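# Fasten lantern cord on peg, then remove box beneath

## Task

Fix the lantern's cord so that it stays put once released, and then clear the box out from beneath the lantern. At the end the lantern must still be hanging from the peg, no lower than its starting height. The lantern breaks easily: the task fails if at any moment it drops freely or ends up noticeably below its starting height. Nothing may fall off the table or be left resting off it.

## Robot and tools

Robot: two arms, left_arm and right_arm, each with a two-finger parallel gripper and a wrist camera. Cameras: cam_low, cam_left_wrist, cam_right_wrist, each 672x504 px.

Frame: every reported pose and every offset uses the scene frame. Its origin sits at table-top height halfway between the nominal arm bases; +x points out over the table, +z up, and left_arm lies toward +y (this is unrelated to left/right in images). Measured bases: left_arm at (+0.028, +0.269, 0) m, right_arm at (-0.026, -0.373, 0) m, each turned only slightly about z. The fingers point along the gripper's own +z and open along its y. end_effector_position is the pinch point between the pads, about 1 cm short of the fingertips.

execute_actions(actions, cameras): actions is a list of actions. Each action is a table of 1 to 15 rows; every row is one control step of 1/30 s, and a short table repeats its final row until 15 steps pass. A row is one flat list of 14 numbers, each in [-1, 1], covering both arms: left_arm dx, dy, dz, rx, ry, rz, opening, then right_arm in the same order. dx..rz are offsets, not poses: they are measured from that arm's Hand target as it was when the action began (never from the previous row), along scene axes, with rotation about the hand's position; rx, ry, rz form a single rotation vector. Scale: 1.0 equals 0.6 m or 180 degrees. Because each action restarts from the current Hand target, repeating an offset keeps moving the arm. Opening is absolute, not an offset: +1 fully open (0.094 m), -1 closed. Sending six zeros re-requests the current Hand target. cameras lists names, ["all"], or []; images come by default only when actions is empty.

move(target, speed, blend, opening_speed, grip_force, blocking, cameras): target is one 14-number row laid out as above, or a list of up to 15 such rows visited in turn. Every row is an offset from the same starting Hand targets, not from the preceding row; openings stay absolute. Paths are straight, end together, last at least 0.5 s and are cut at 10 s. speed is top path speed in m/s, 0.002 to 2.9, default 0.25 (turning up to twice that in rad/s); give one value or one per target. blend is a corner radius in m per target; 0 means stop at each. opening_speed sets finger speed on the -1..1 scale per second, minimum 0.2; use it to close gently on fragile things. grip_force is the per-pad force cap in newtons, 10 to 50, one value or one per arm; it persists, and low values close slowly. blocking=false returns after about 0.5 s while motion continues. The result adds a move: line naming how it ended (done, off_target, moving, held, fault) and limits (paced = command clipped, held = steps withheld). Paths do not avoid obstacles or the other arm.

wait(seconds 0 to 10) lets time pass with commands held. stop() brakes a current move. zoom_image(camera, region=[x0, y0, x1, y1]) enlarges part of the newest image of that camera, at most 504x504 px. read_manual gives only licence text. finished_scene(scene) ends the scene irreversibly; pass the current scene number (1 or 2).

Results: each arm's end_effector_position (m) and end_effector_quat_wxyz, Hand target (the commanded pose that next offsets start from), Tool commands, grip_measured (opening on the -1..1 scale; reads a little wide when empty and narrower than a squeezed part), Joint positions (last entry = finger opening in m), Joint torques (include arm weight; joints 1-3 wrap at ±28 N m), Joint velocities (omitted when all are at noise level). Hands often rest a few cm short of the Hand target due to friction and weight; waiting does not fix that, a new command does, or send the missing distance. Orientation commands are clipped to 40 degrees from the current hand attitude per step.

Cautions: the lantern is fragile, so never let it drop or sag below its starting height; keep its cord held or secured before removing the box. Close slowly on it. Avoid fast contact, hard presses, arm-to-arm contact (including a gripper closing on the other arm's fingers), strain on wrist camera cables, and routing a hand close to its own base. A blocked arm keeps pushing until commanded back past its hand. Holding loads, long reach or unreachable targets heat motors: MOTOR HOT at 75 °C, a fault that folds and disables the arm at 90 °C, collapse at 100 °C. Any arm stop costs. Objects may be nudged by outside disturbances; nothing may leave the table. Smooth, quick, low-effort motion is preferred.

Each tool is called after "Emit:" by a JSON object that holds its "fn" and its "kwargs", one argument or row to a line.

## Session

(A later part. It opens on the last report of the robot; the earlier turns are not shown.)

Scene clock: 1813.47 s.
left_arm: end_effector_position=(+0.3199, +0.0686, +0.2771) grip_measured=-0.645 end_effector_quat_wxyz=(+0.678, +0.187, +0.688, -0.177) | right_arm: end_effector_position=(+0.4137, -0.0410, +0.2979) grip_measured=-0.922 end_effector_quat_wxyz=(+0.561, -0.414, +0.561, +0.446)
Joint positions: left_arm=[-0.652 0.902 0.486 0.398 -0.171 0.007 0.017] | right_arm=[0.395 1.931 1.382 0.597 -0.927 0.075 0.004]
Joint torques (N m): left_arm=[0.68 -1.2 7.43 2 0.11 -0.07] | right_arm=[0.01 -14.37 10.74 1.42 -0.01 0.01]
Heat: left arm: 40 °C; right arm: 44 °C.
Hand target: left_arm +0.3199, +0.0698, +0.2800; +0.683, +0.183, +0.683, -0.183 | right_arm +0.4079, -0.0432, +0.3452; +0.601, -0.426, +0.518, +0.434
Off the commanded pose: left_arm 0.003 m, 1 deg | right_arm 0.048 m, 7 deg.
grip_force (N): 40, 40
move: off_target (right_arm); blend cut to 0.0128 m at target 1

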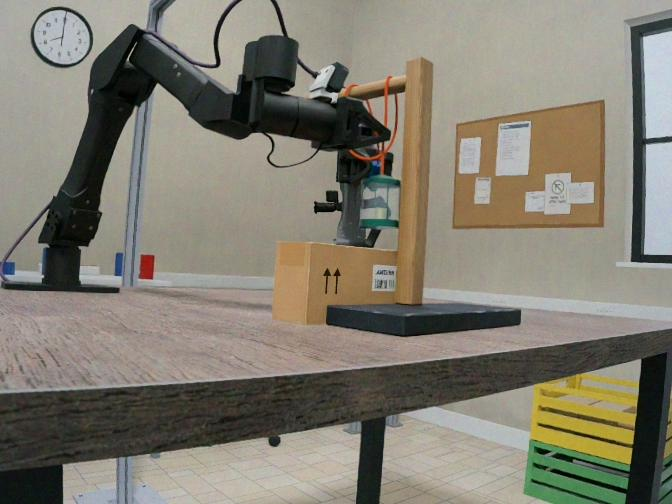

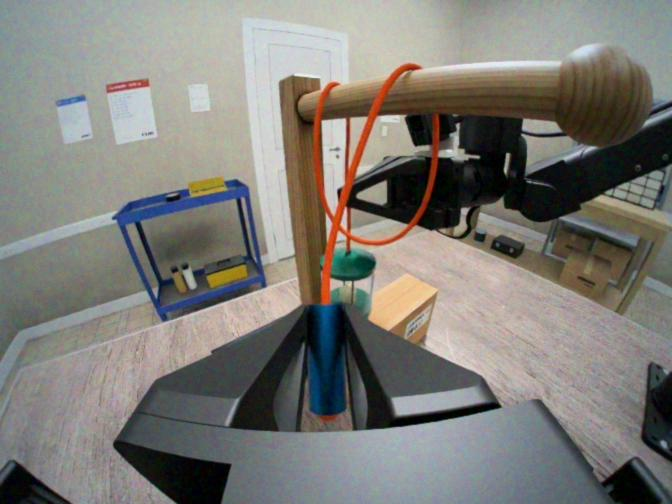

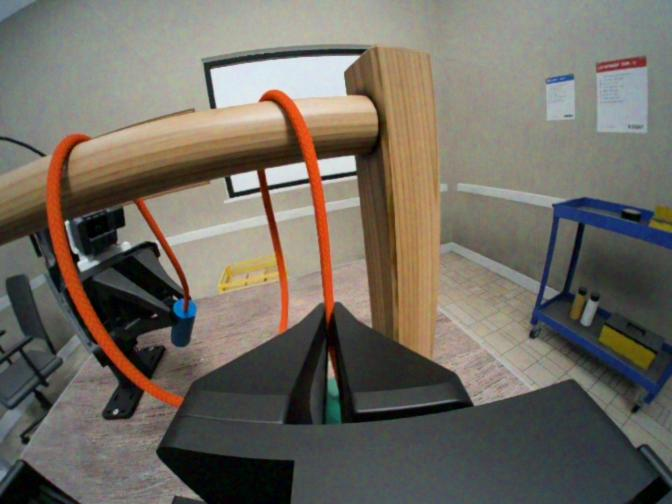

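Emit:
{"fn": "move", "kwargs": {
  "target": [0.1335, 0.2837, -0.1167, 0, 0, 0.1667, -1, 0, 0, 0, 0, 0, 0, -1],
  "cameras": ["all"],
  "speed": 0.1
}}

Emit:
{"fn": "zoom_image", "kwargs": {
  "camera": "cam_right_wrist",
  "region": [100, 50, 440, 450]
}}

Emit:
{"fn": "zoom_image", "kwargs": {
  "camera": "cam_low",
  "region": [280, 40, 540, 270]
}}

Scene clock: 1847.60 s.
left_arm: end_effector_position=(+0.4007, +0.2376, +0.2130) grip_measured=-0.645 end_effector_quat_wxyz=(+0.707, +0.004, +0.708, +0.001) | right_arm: end_effector_position=(+0.4137, -0.0410, +0.2979) grip_measured=-0.922 end_effector_quat_wxyz=(+0.561, -0.414, +0.561, +0.446)
Joint positions: left_arm=[-0.123 1.189 0.311 0.876 -0.157 0.007 0.017] | right_arm=[0.395 1.931 1.382 0.597 -0.927 0.075 0.004]
Joint torques (N m): left_arm=[0.58 -1.61 6.12 2.09 0.02 -0.07] | right_arm=[-0.01 -14.37 10.73 1.42 0 0]
Heat: left arm: 44 °C; right arm: 44 °C.
Hand target: left_arm +0.4000, +0.2401, +0.2100; +0.707, +0.000, +0.707, +0.000 | right_arm +0.4079, -0.0432, +0.3452; +0.601, -0.426, +0.518, +0.434
Off the commanded pose: left_arm 0.004 m, 0 deg | right_arm 0.048 m, 7 deg.
grip_force (N): 40, 40
move: off_target (right_arm)

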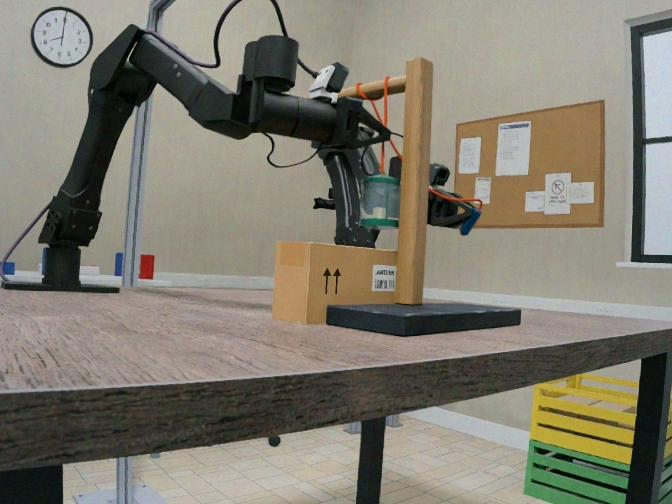

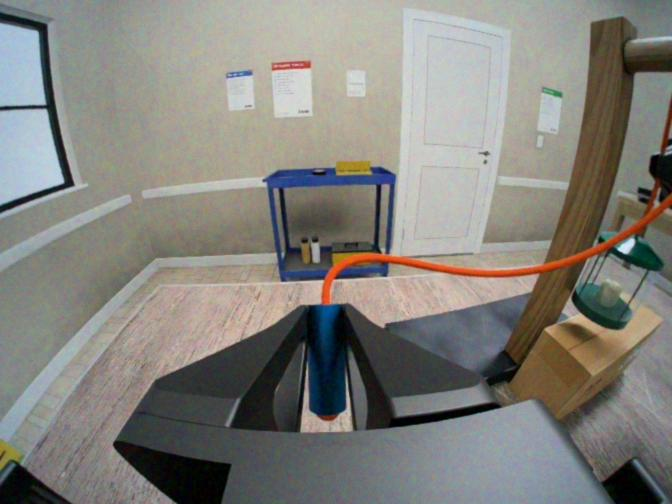

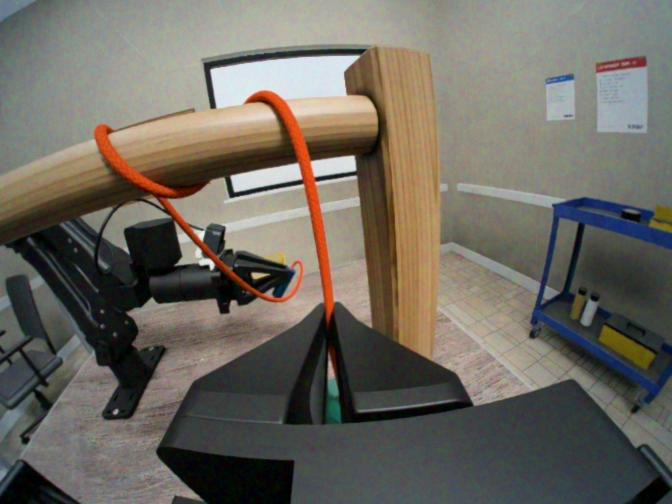

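Scaled by 1.260 from the camera's 672x504 image, which has a finer 960x720 frame.

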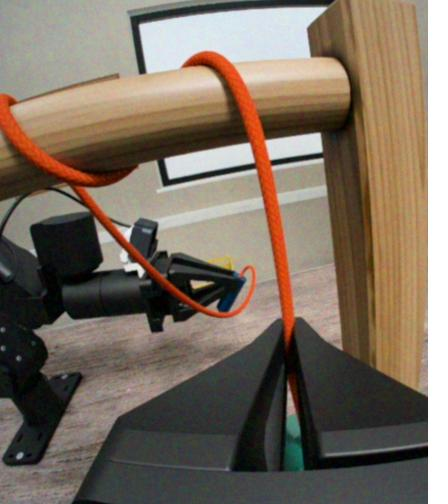

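Scaled by 1.938 from the camera's 672x504 image, which has a finer 960x720 frame.

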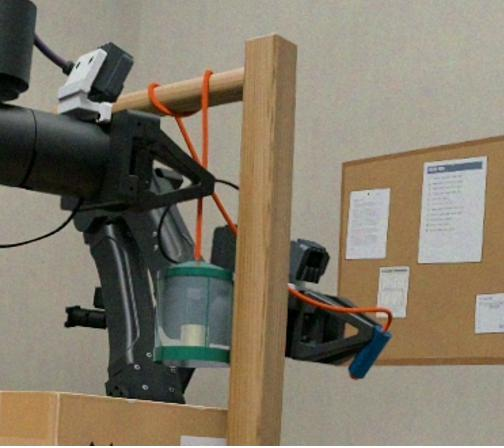

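Emit:
{"fn": "move", "kwargs": {
  "target": [0, 0.1, 0, 0, 0, 0, -1, 0, 0, 0, 0, 0, 0, -1],
  "cameras": ["cam_right_wrist"],
  "speed": 0.08
}}

Emit:
{"fn": "zoom_image", "kwargs": {
  "camera": "cam_right_wrist",
  "region": [100, 50, 440, 450]
}}

Scene clock: 1859.13 s.
left_arm: end_effector_position=(+0.3997, +0.2999, +0.2105) grip_measured=-0.645 end_effector_quat_wxyz=(+0.705, -0.001, +0.709, +0.004) | right_arm: end_effector_position=(+0.4137, -0.0410, +0.2979) grip_measured=-0.922 end_effector_quat_wxyz=(+0.561, -0.414, +0.561, +0.446)
Joint positions: left_arm=[0.187 1.189 0.304 0.88 0.141 0.006 0.017] | right_arm=[0.395 1.931 1.382 0.597 -0.927 0.075 0.004]
Joint torques (N m): left_arm=[0.57 -1.52 6.75 2.02 0.11 -0.06] | right_arm=[-0.01 -14.37 10.73 1.42 0 0]
Heat: left arm: 43 °C; right arm: 44 °C.
Hand target: left_arm +0.4000, +0.3001, +0.2101; +0.707, +0.000, +0.707, +0.000 | right_arm +0.4079, -0.0432, +0.3452; +0.601, -0.426, +0.518, +0.434
Off the commanded pose: left_arm 0.001 m, 1 deg | right_arm 0.048 m, 7 deg.
grip_force (N): 40, 40
move: off_target (right_arm)
Images, in order (width x height): cam_right_wrist 672x504.

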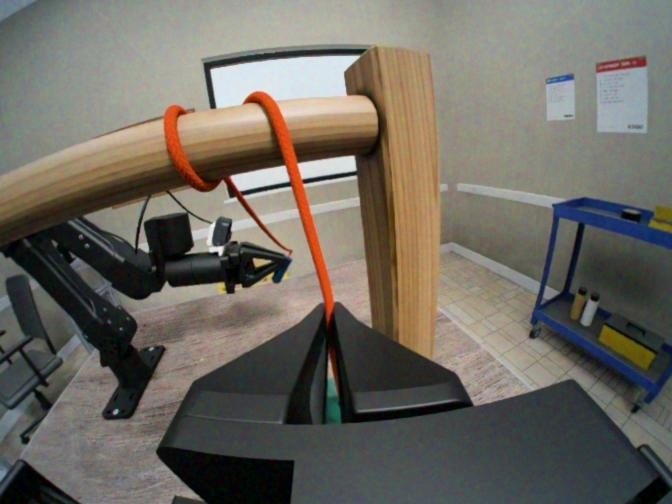

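Scaled by 1.260 from the camera's 672x504 image, which has a finer 960x720 frame.

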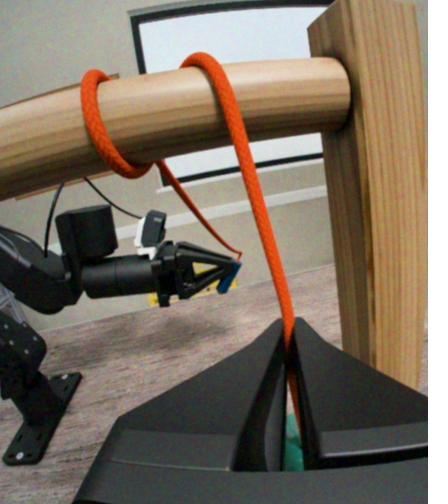

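Emit:
{"fn": "move", "kwargs": {
  "target": [0, 0.05, 0, 0, 0, 0, -1, 0, 0, 0, 0, 0, 0, -1],
  "cameras": ["cam_right_wrist", "cam_left_wrist"],
  "speed": 0.06
}}

Emit:
{"fn": "zoom_image", "kwargs": {
  "camera": "cam_right_wrist",
  "region": [100, 50, 440, 450]
}}

Scene clock: 1868.23 s.
left_arm: end_effector_position=(+0.3969, +0.3187, +0.2093) grip_measured=-0.645 end_effector_quat_wxyz=(+0.709, +0.016, +0.705, -0.011) | right_arm: end_effector_position=(+0.4137, -0.0410, +0.2979) grip_measured=-0.922 end_effector_quat_wxyz=(+0.561, -0.414, +0.561, +0.446)
Joint positions: left_arm=[0.324 1.225 0.304 0.926 0.323 0.006 0.017] | right_arm=[0.395 1.931 1.382 0.597 -0.927 0.075 0.004]
Joint torques (N m): left_arm=[1.5 -1.42 8.23 1.71 -0.19 -0.05] | right_arm=[0.01 -14.37 10.73 1.42 -0.01 0]
Heat: left arm: 43 °C; right arm: 44 °C.
Hand target: left_arm +0.4000, +0.3302, +0.2100; +0.707, +0.000, +0.707, +0.001 | right_arm +0.4079, -0.0432, +0.3452; +0.601, -0.426, +0.518, +0.434
Off the commanded pose: left_arm 0.012 m, 2 deg | right_arm 0.048 m, 7 deg.
grip_force (N): 40, 40
move: off_target (left_arm, right_arm)
Images, in order (width x height): cam_left_wrist 672x504, cam_right_wrist 672x504.

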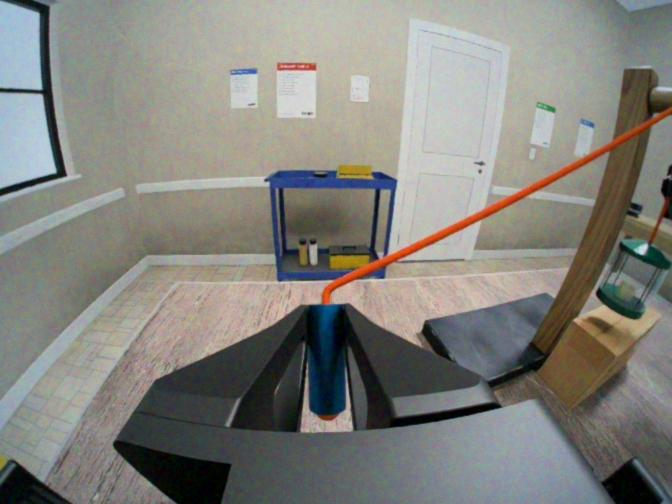

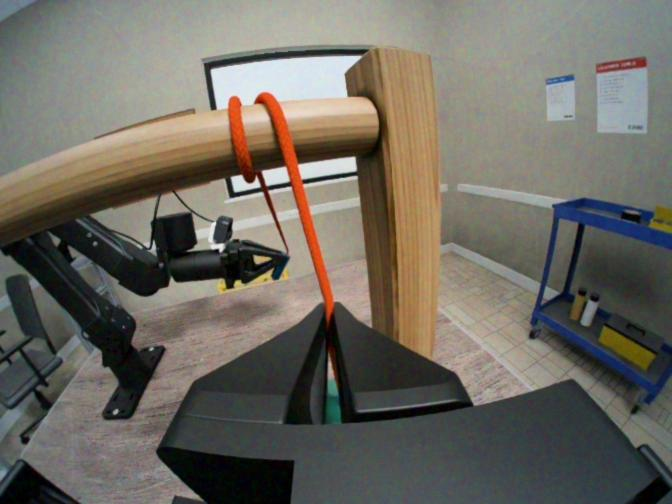

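Scaled by 1.260 from the camera's 672x504 image, which has a finer 960x720 frame.

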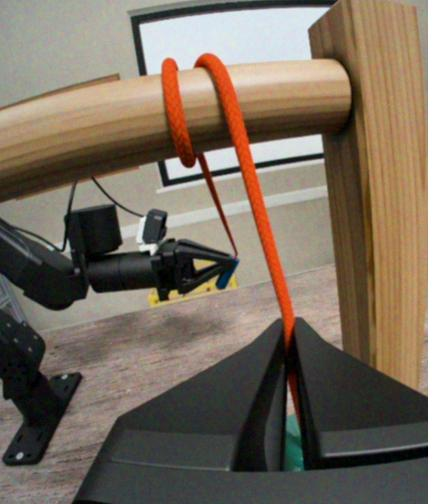

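Emit:
{"fn": "move", "kwargs": {
  "target": [
    [-0.2167, -0.4503, 0.0167, 0, 0, -0.1667, -1, 0, 0, 0, 0, 0, 0, -1],
    [-0.2667, -0.617, 0.0167, 0, 0, -0.1389, -1, 0, 0, 0, 0, 0, 0, -1],
    [-0.3333, -0.717, 0.0167, 0, 0, -0.111, -1, 0, 0, 0, 0, 0, 0, -1],
    [-0.3333, -0.717, 0.4667, 0, 0, -0.111, -1, 0, 0, 0, 0, 0, 0, -1],
    [-0.15, -0.7003, 0.4667, 0, 0, -0.0833, -1, 0, 0, 0, 0, 0, 0, -1]
  ],
  "cameras": ["all"],
  "speed": 0.13,
  "blend": [0.03, 0.03, 0.03, 0.03, 0]
}}

Emit:
{"fn": "zoom_image", "kwargs": {
  "camera": "cam_right_wrist",
  "region": [0, 50, 440, 504]
}}

Scene clock: 1896.53 s.
left_arm: end_effector_position=(+0.3087, -0.0876, +0.4835) grip_measured=-0.645 end_effector_quat_wxyz=(+0.699, +0.098, +0.703, -0.083) | right_arm: end_effector_position=(+0.4137, -0.0410, +0.2978) grip_measured=-0.922 end_effector_quat_wxyz=(+0.561, -0.414, +0.561, +0.447)
Joint positions: left_arm=[-1.205 1.601 1.783 -0.197 -0.987 0.008 0.017] | right_arm=[0.395 1.931 1.382 0.597 -0.927 0.075 0.004]
Joint torques (N m): left_arm=[0.14 -4.49 9.89 1.54 0.04 -0.07] | right_arm=[-0.01 -14.37 10.73 1.42 0 0.01]
Heat: left arm: 42 °C; right arm: 44 °C.
Hand target: left_arm +0.3099, -0.0901, +0.4899; +0.701, +0.092, +0.701, -0.092 | right_arm +0.4079, -0.0432, +0.3452; +0.601, -0.426, +0.518, +0.434
Off the commanded pose: left_arm 0.007 m, 1 deg | right_arm 0.048 m, 7 deg.
grip_force (N): 40, 40
move: off_target (right_arm)

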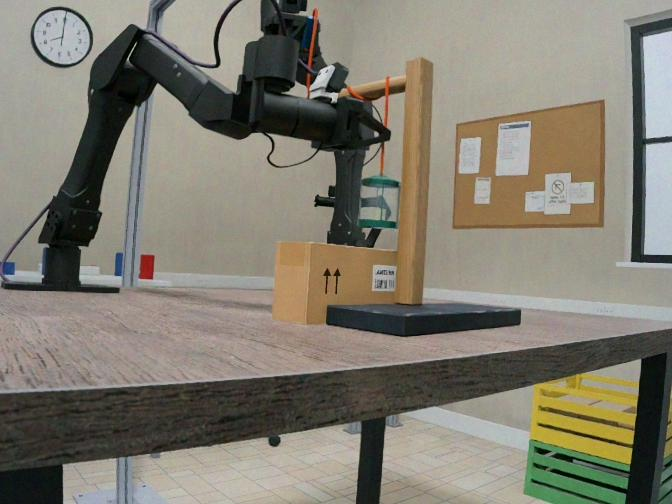

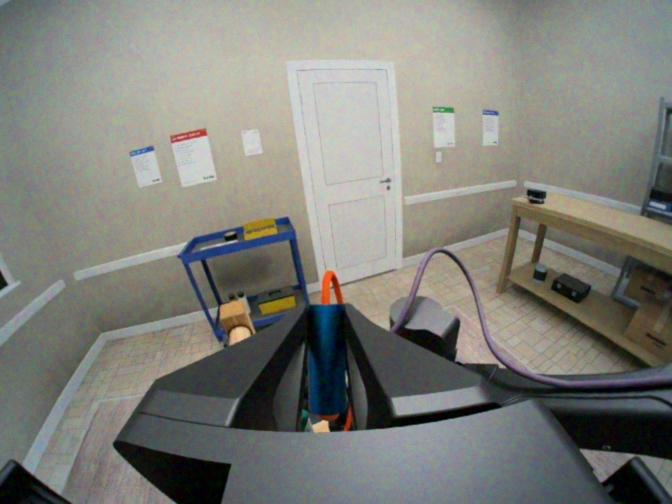

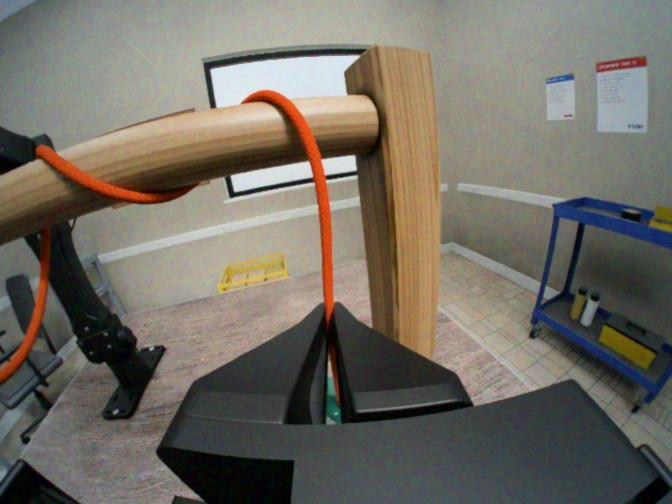

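Scaled by 1.110 from the camera's 672x504 image, which has a finer 960x720 frame.

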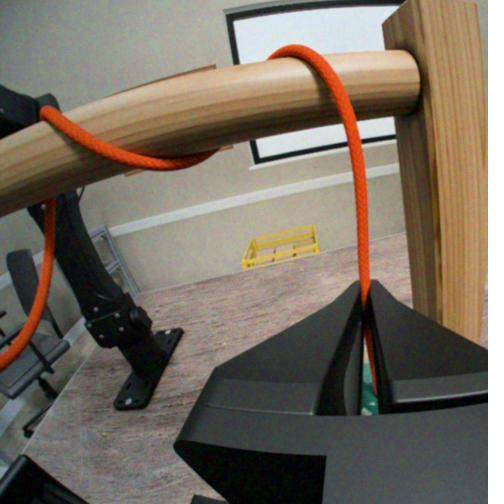

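Emit:
{"fn": "move", "kwargs": {
  "target": [
    [0.0168, 0.2502, 0, 0, 0, -0.0833, -1, 0, 0, 0, 0, 0, 0, -1],
    [0.0335, 0.2835, -0.35, 0, 0, -0.0833, -1, 0, 0, 0, 0, 0, 0, -1]
  ],
  "cameras": ["all"],
  "speed": 0.12,
  "blend": [0.03, 0]
}}

Emit:
{"fn": "zoom_image", "kwargs": {
  "camera": "cam_left_wrist",
  "region": [260, 20, 672, 330]
}}

Scene clock: 1922.07 s.
left_arm: end_effector_position=(+0.3297, +0.0793, +0.2785) grip_measured=-0.645 end_effector_quat_wxyz=(+0.679, +0.185, +0.688, -0.178) | right_arm: end_effector_position=(+0.4137, -0.0410, +0.2978) grip_measured=-0.922 end_effector_quat_wxyz=(+0.561, -0.414, +0.561, +0.447)
Joint positions: left_arm=[-0.571 0.909 0.49 0.405 -0.091 0.007 0.017] | right_arm=[0.395 1.931 1.382 0.597 -0.927 0.075 0.004]
Joint torques (N m): left_arm=[0.7 -1.05 7.42 2.06 0.12 -0.08] | right_arm=[-0.01 -14.38 10.73 1.43 -0.01 0]
Heat: left arm: 41 °C; right arm: 44 °C.
Hand target: left_arm +0.3300, +0.0801, +0.2800; +0.683, +0.183, +0.683, -0.182 | right_arm +0.4079, -0.0432, +0.3452; +0.601, -0.426, +0.518, +0.434
Off the commanded pose: left_arm 0.002 m, 1 deg | right_arm 0.048 m, 7 deg.
grip_force (N): 40, 40
move: off_target (right_arm)

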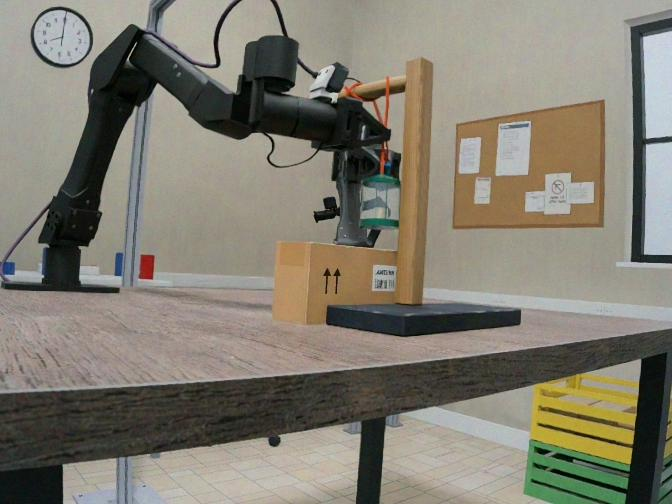

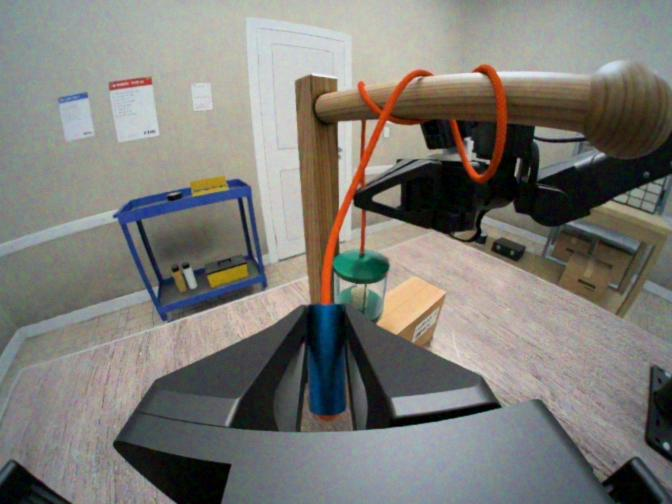

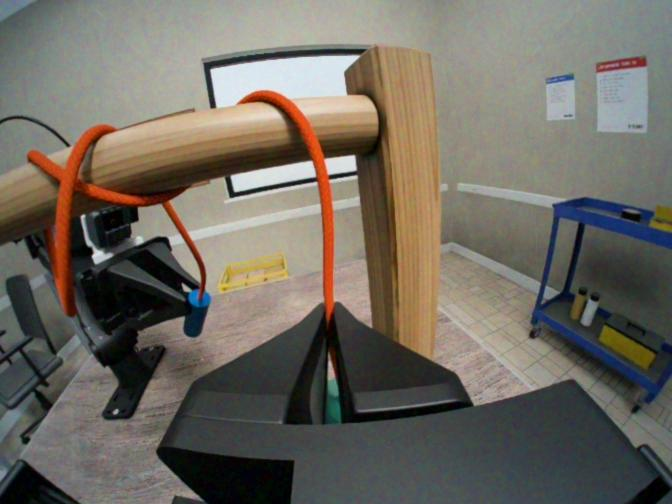

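Scaled by 1.223 from the camera's 672x504 image, which has a finer 960x720 frame.

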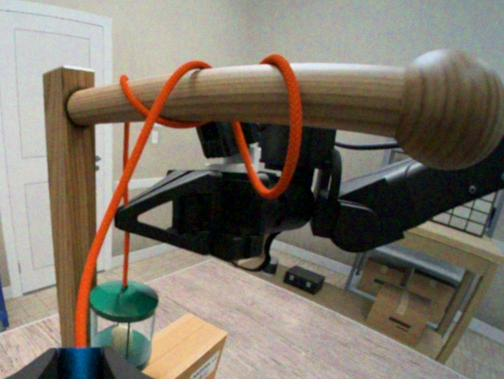

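Emit:
{"fn": "move", "kwargs": {
  "target": [0.1167, 0.2, -0.1, 0, 0, 0.1667, -1, 0, 0, 0, 0, 0, 0, -1],
  "cameras": ["all"],
  "speed": 0.1
}}

Emit:
{"fn": "zoom_image", "kwargs": {
  "camera": "cam_right_wrist",
  "region": [0, 50, 440, 450]
}}

Scene clock: 1943.50 s.
left_arm: end_effector_position=(+0.3985, +0.1851, +0.2348) grip_measured=-0.645 end_effector_quat_wxyz=(+0.720, +0.019, +0.693, -0.024) | right_arm: end_effector_position=(+0.4137, -0.0410, +0.2978) grip_measured=-0.922 end_effector_quat_wxyz=(+0.561, -0.414, +0.561, +0.447)
Joint positions: left_arm=[-0.331 1.197 0.371 0.866 -0.308 0.007 0.017] | right_arm=[0.395 1.931 1.382 0.597 -0.927 0.075 0.004]
Joint torques (N m): left_arm=[1.47 -1.43 5.89 1.74 -0.45 -0.06] | right_arm=[0.01 -14.38 10.73 1.42 0 0]
Heat: left arm: 42 °C; right arm: 44 °C.
Hand target: left_arm +0.4000, +0.2000, +0.2199; +0.707, +0.000, +0.707, +0.001 | right_arm +0.4079, -0.0432, +0.3452; +0.601, -0.426, +0.518, +0.434
Off the commanded pose: left_arm 0.021 m, 4 deg | right_arm 0.048 m, 7 deg.
grip_force (N): 40, 40
move: off_target (left_arm, right_arm)

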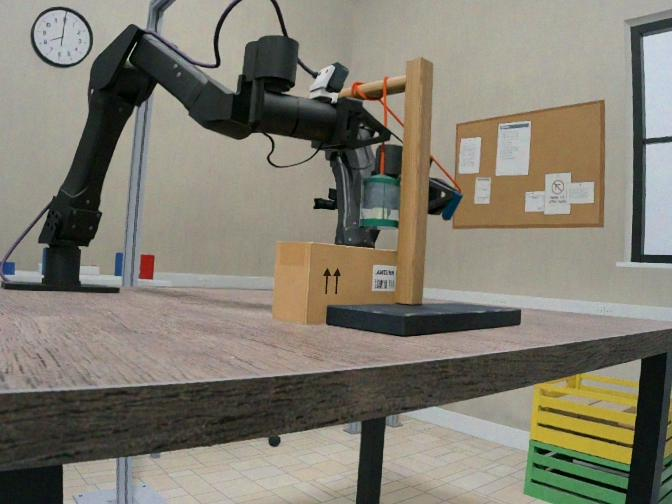

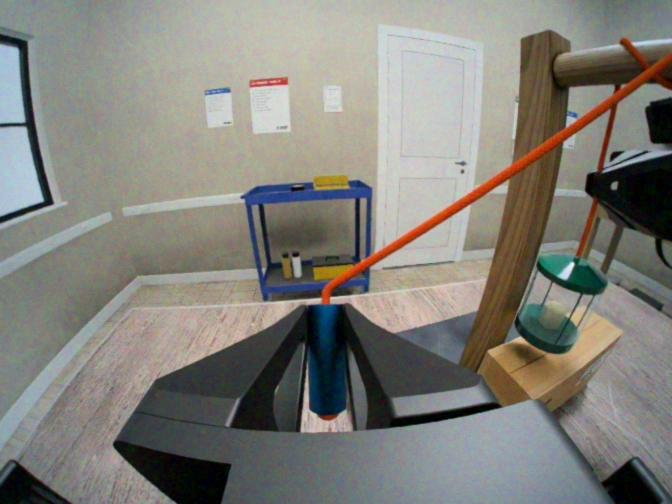

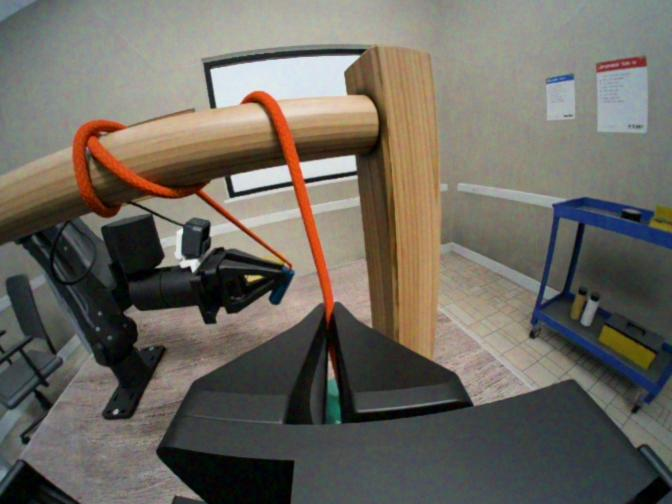

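Scaled by 1.145 from the camera's 672x504 image, which has a finer 960x720 frame.

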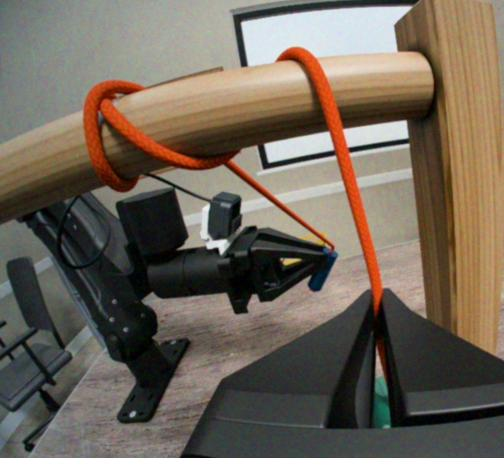

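Emit:
{"fn": "move", "kwargs": {
  "target": [0.033, 0.067, 0, 0, 0, 0, -1, 0, 0, 0, 0, 0, 0, -1],
  "cameras": ["cam_right_wrist", "cam_left_wrist"],
  "speed": 0.06
}}

Emit:
{"fn": "zoom_image", "kwargs": {
  "camera": "cam_right_wrist",
  "region": [0, 50, 440, 450]
}}

Scene clock: 1959.40 s.
left_arm: end_effector_position=(+0.4085, +0.2071, +0.2486) grip_measured=-0.645 end_effector_quat_wxyz=(+0.742, +0.047, +0.667, -0.051) | right_arm: end_effector_position=(+0.4137, -0.0410, +0.2978) grip_measured=-0.922 end_effector_quat_wxyz=(+0.561, -0.414, +0.561, +0.447)
Joint positions: left_arm=[-0.147 1.221 0.371 0.956 -0.048 0.007 0.017] | right_arm=[0.395 1.931 1.382 0.597 -0.927 0.075 0.004]
Joint torques (N m): left_arm=[3.56 -0.98 7.01 1.08 -0.91 -0.01] | right_arm=[0.01 -14.37 10.73 1.42 0 0.01]
Heat: left arm: 43 °C; right arm: 45 °C.
Hand target: left_arm +0.4198, +0.2402, +0.2199; +0.707, +0.000, +0.707, +0.001 | right_arm +0.4079, -0.0432, +0.3452; +0.601, -0.426, +0.518, +0.434
Off the commanded pose: left_arm 0.045 m, 10 deg | right_arm 0.048 m, 7 deg.
grip_force (N): 40, 40
move: off_target (left_arm, right_arm)
Images, in order (width x height): cam_left_wrist 672x504, cam_right_wrist 672x504.

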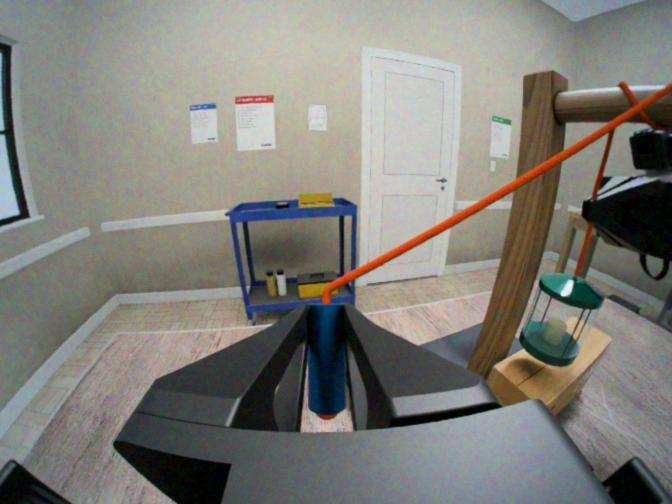

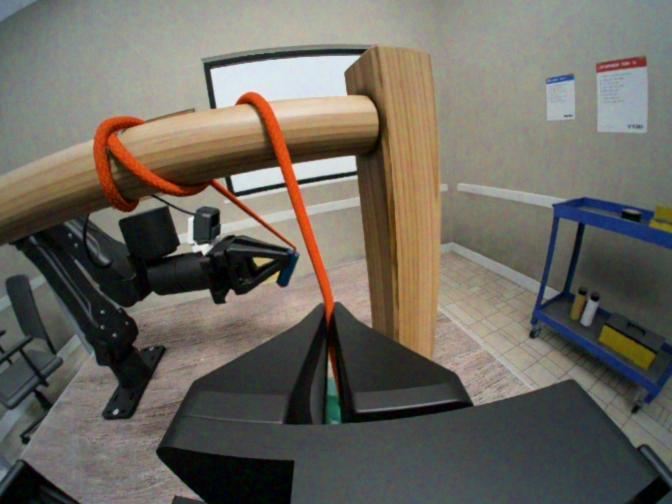

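Scaled by 1.145 from the camera's 672x504 image, which has a finer 960x720 frame.

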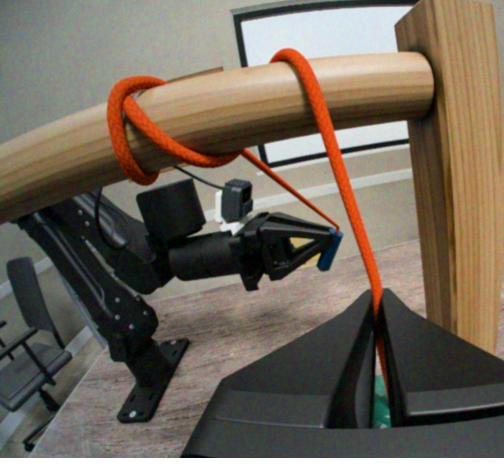

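Emit:
{"fn": "move", "kwargs": {
  "target": [0.167, -0.02, 0.02, 0, 0, 0, -1, 0, 0, 0, 0, 0, 0, -1],
  "cameras": ["cam_right_wrist", "cam_left_wrist"],
  "speed": 0.08
}}

Emit:
{"fn": "zoom_image", "kwargs": {
  "camera": "cam_right_wrist",
  "region": [0, 50, 440, 450]
}}

Scene clock: 1981.50 s.
left_arm: end_effector_position=(+0.5053, +0.1975, +0.2622) grip_measured=-0.645 end_effector_quat_wxyz=(+0.743, +0.042, +0.667, -0.045) | right_arm: end_effector_position=(+0.4137, -0.0410, +0.2978) grip_measured=-0.922 end_effector_quat_wxyz=(+0.561, -0.414, +0.561, +0.447)
Joint positions: left_arm=[-0.128 1.603 0.74 0.97 -0.045 0.007 0.017] | right_arm=[0.395 1.931 1.382 0.597 -0.927 0.075 0.004]
Joint torques (N m): left_arm=[2.8 -3.19 8.16 1.03 -0.79 -0.03] | right_arm=[-0.01 -14.37 10.74 1.42 -0.01 0.01]
Heat: left arm: 40 °C; right arm: 45 °C.
Hand target: left_arm +0.5200, +0.2283, +0.2322; +0.707, +0.000, +0.707, +0.001 | right_arm +0.4079, -0.0432, +0.3452; +0.601, -0.426, +0.518, +0.434
Off the commanded pose: left_arm 0.046 m, 9 deg | right_arm 0.048 m, 7 deg.
grip_force (N): 40, 40
move: off_target (left_arm, right_arm)
Images, in order (width x height): cam_left_wrist 672x504, cam_right_wrist 672x504.

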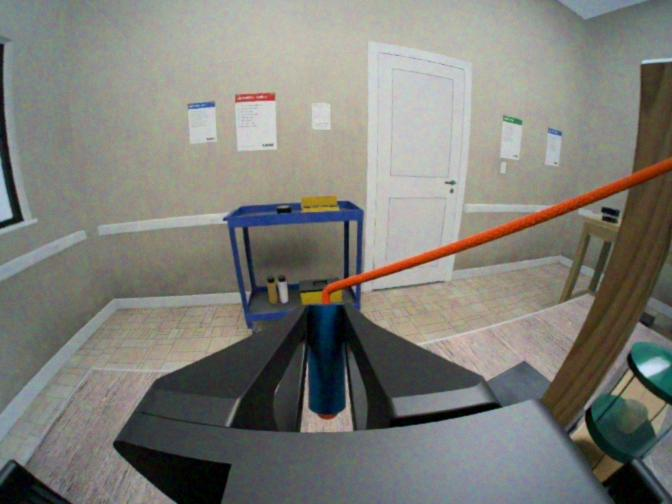

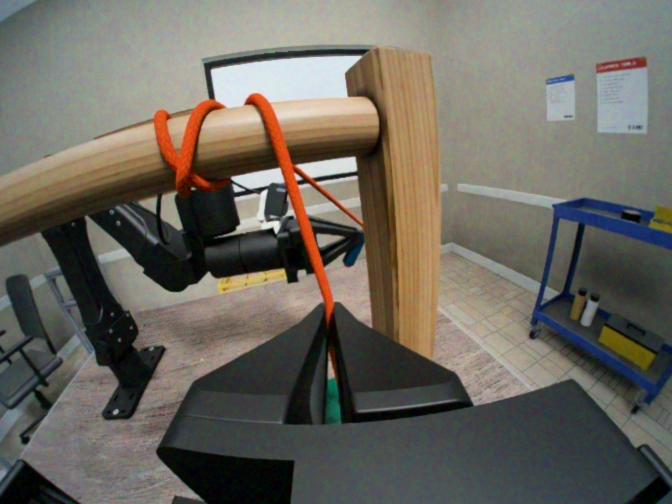

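Scaled by 1.145 from the camera's 672x504 image, which has a finer 960x720 frame.

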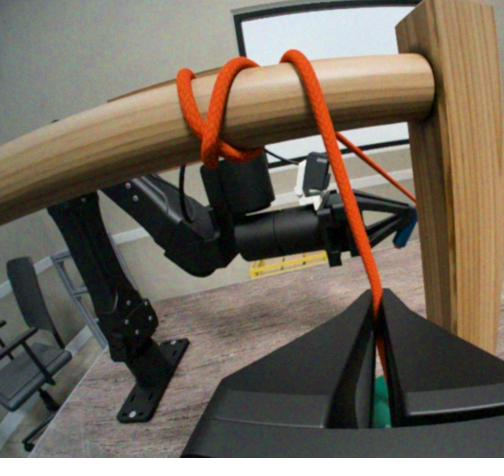

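Emit:
{"fn": "move", "kwargs": {
  "target": [-0.033, -0.0833, 0.0333, 0, 0, 0, -1, 0, 0, 0, 0, 0, 0, -1],
  "cameras": ["cam_right_wrist", "cam_low"],
  "speed": 0.06
}}

Emit:
{"fn": "zoom_image", "kwargs": {
  "camera": "cam_right_wrist",
  "region": [0, 50, 440, 450]
}}

Emit:
{"fn": "zoom_image", "kwargs": {
  "camera": "cam_low",
  "region": [280, 40, 500, 290]
}}

Scene clock: 1996.17 s.
left_arm: end_effector_position=(+0.4998, +0.1726, +0.2331) grip_measured=-0.645 end_effector_quat_wxyz=(+0.697, +0.017, +0.717, -0.007) | right_arm: end_effector_position=(+0.4137, -0.0410, +0.2978) grip_measured=-0.922 end_effector_quat_wxyz=(+0.561, -0.414, +0.561, +0.447)
Joint positions: left_arm=[-0.265 1.596 0.756 0.812 -0.27 0.007 0.017] | right_arm=[0.395 1.931 1.382 0.597 -0.927 0.075 0.004]
Joint torques (N m): left_arm=[-0.18 -7.51 9.35 1.6 -0.31 -0.08] | right_arm=[-0.01 -14.37 10.73 1.42 -0.01 0]
Heat: left arm: 39 °C; right arm: 45 °C.
Hand target: left_arm +0.5002, +0.1783, +0.2520; +0.707, +0.000, +0.707, +0.001 | right_arm +0.4079, -0.0432, +0.3452; +0.601, -0.426, +0.518, +0.434
Off the commanded pose: left_arm 0.020 m, 3 deg | right_arm 0.048 m, 7 deg.
grip_force (N): 40, 40
move: off_target (left_arm, right_arm)
Images, in order (width x height): cam_low 672x504, cam_right_wrist 672x504.

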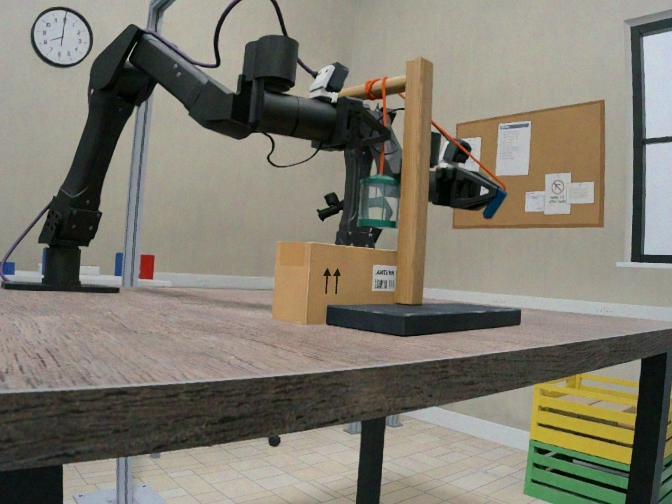

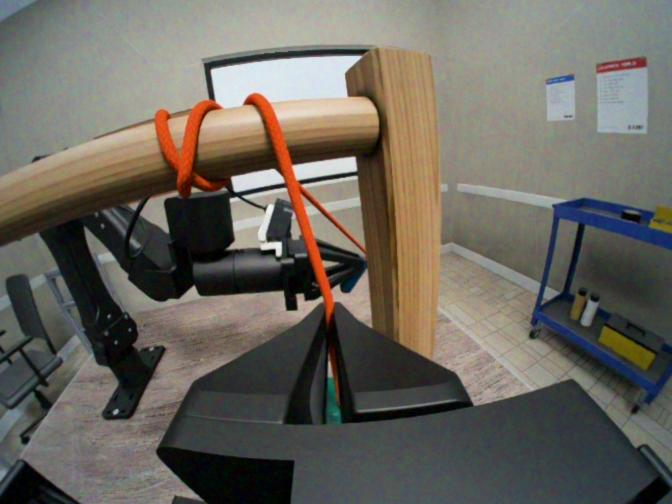

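Scaled by 1.145 from the camera's 672x504 image, which has a finer 960x720 frame.

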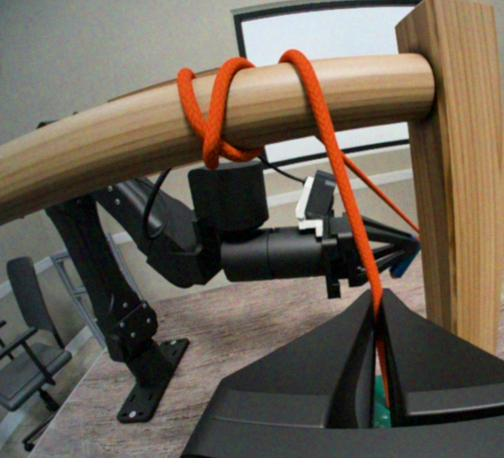

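Scaled by 2.016 from the camera's 672x504 image, which has a finer 960x720 frame.

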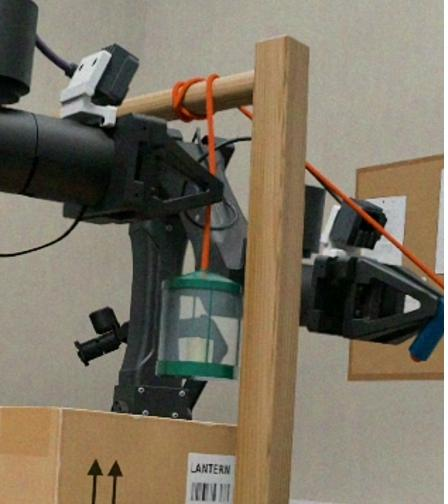

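Emit:
{"fn": "move", "kwargs": {
  "target": [0, 0, 0, 0, 0, 0, -1, 0, 0, -0.0333, 0, 0, 0, -1],
  "cameras": ["cam_low"],
  "speed": 0.02
}}

Emit:
{"fn": "zoom_image", "kwargs": {
  "camera": "cam_low",
  "region": [280, 40, 500, 290]
}}

Scene clock: 2006.80 s.
left_arm: end_effector_position=(+0.4998, +0.1730, +0.2323) grip_measured=-0.645 end_effector_quat_wxyz=(+0.696, +0.017, +0.718, -0.006) | right_arm: end_effector_position=(+0.4129, -0.0413, +0.3011) grip_measured=-0.922 end_effector_quat_wxyz=(+0.571, -0.416, +0.551, +0.444)
Joint positions: left_arm=[-0.265 1.596 0.756 0.809 -0.272 0.007 0.017] | right_arm=[0.395 1.931 1.376 0.631 -0.927 0.075 0.004]
Joint torques (N m): left_arm=[-0.16 -7.51 9.31 1.62 -0.29 -0.05] | right_arm=[0.01 -12.27 7.5 1.7 0 -0.03]
Heat: left arm: 40 °C; right arm: 45 °C.
Hand target: left_arm +0.5002, +0.1782, +0.2519; +0.707, +0.000, +0.707, +0.001 | right_arm +0.4079, -0.0432, +0.3253; +0.601, -0.426, +0.518, +0.434
Off the commanded pose: left_arm 0.020 m, 3 deg | right_arm 0.025 m, 5 deg.
grip_force (N): 40, 40
move: off_target (left_arm, right_arm)
Images, in order (width x height): cam_low 672x504.

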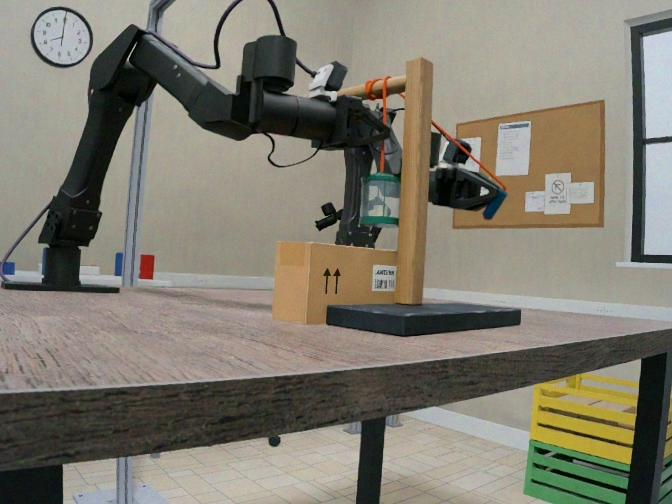

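Scaled by 2.016 from the camera's 672x504 image, which has a finer 960x720 frame.

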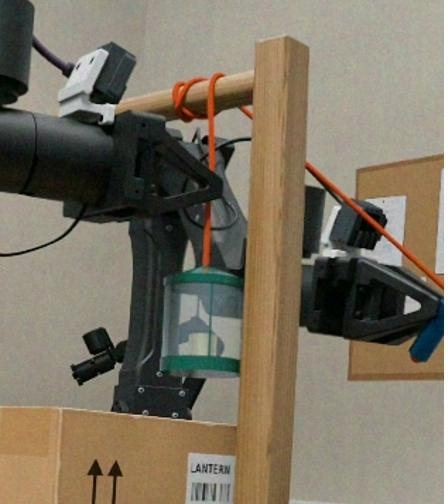

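Emit:
{"fn": "move", "kwargs": {
  "target": [0, 0, 0, 0, 0, 0, -1, 0, 0, -0.025, 0, 0, 0, -1],
  "cameras": ["cam_low", "cam_right_wrist"],
  "speed": 0.02
}}

Emit:
{"fn": "zoom_image", "kwargs": {
  "camera": "cam_low",
  "region": [280, 40, 500, 290]
}}

Emit:
{"fn": "zoom_image", "kwargs": {
  "camera": "cam_right_wrist",
  "region": [100, 50, 440, 450]
}}

Scene clock: 2019.93 s.
left_arm: end_effector_position=(+0.4998, +0.1730, +0.2323) grip_measured=-0.645 end_effector_quat_wxyz=(+0.696, +0.017, +0.718, -0.006) | right_arm: end_effector_position=(+0.4098, -0.0426, +0.2995) grip_measured=-0.922 end_effector_quat_wxyz=(+0.583, -0.420, +0.539, +0.440)
Joint positions: left_arm=[-0.265 1.596 0.756 0.809 -0.272 0.007 0.017] | right_arm=[0.395 1.931 1.342 0.7 -0.927 0.074 0.004]
Joint torques (N m): left_arm=[-0.13 -7.51 9.36 1.62 -0.3 -0.07] | right_arm=[-0.01 -10.65 7.21 1.57 0.02 -0.01]
Heat: left arm: 41 °C; right arm: 43 °C.
Hand target: left_arm +0.5002, +0.1782, +0.2519; +0.707, +0.000, +0.707, +0.001 | right_arm +0.4079, -0.0432, +0.3103; +0.601, -0.426, +0.518, +0.434
Off the commanded pose: left_arm 0.020 m, 3 deg | right_arm 0.011 m, 3 deg.
grip_force (N): 40, 40
move: off_target (left_arm, right_arm)
Images, in order (width x height): cam_low 672x504, cam_right_wrist 672x504.

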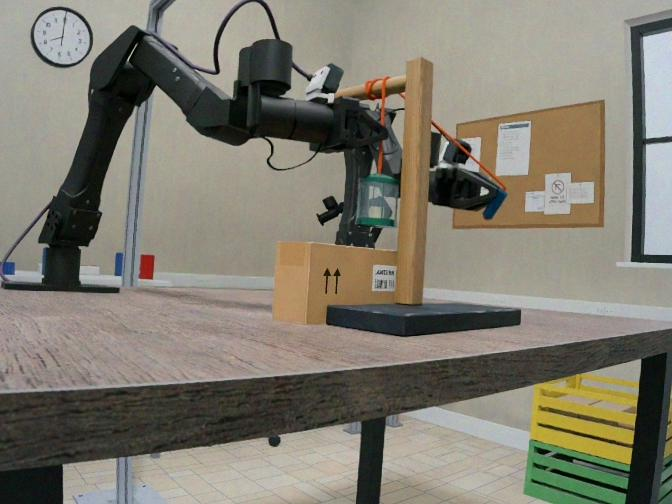

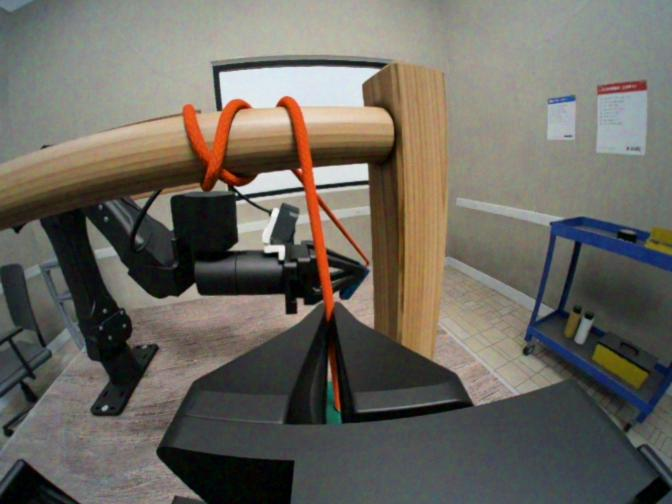

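Scaled by 2.016 from the camera's 672x504 image, which has a finer 960x720 frame.

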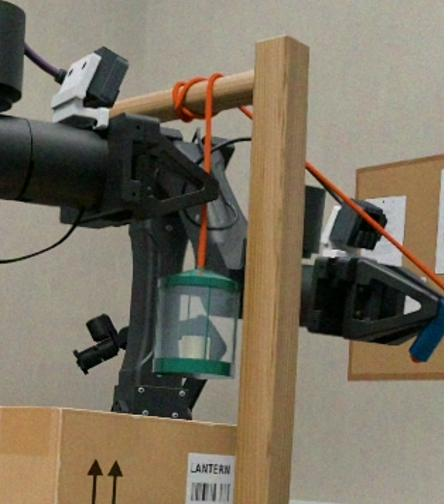

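Scaled by 1.260 from the camera's 672x504 image, which has a finer 960x720 frame.

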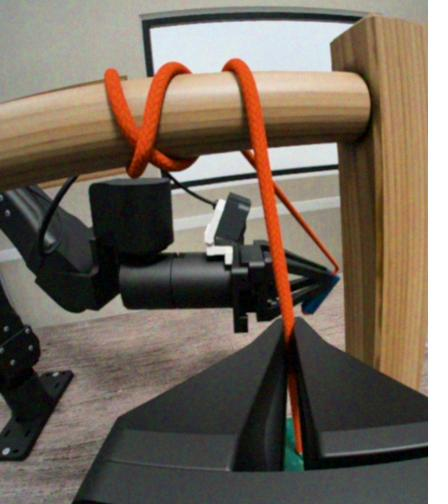

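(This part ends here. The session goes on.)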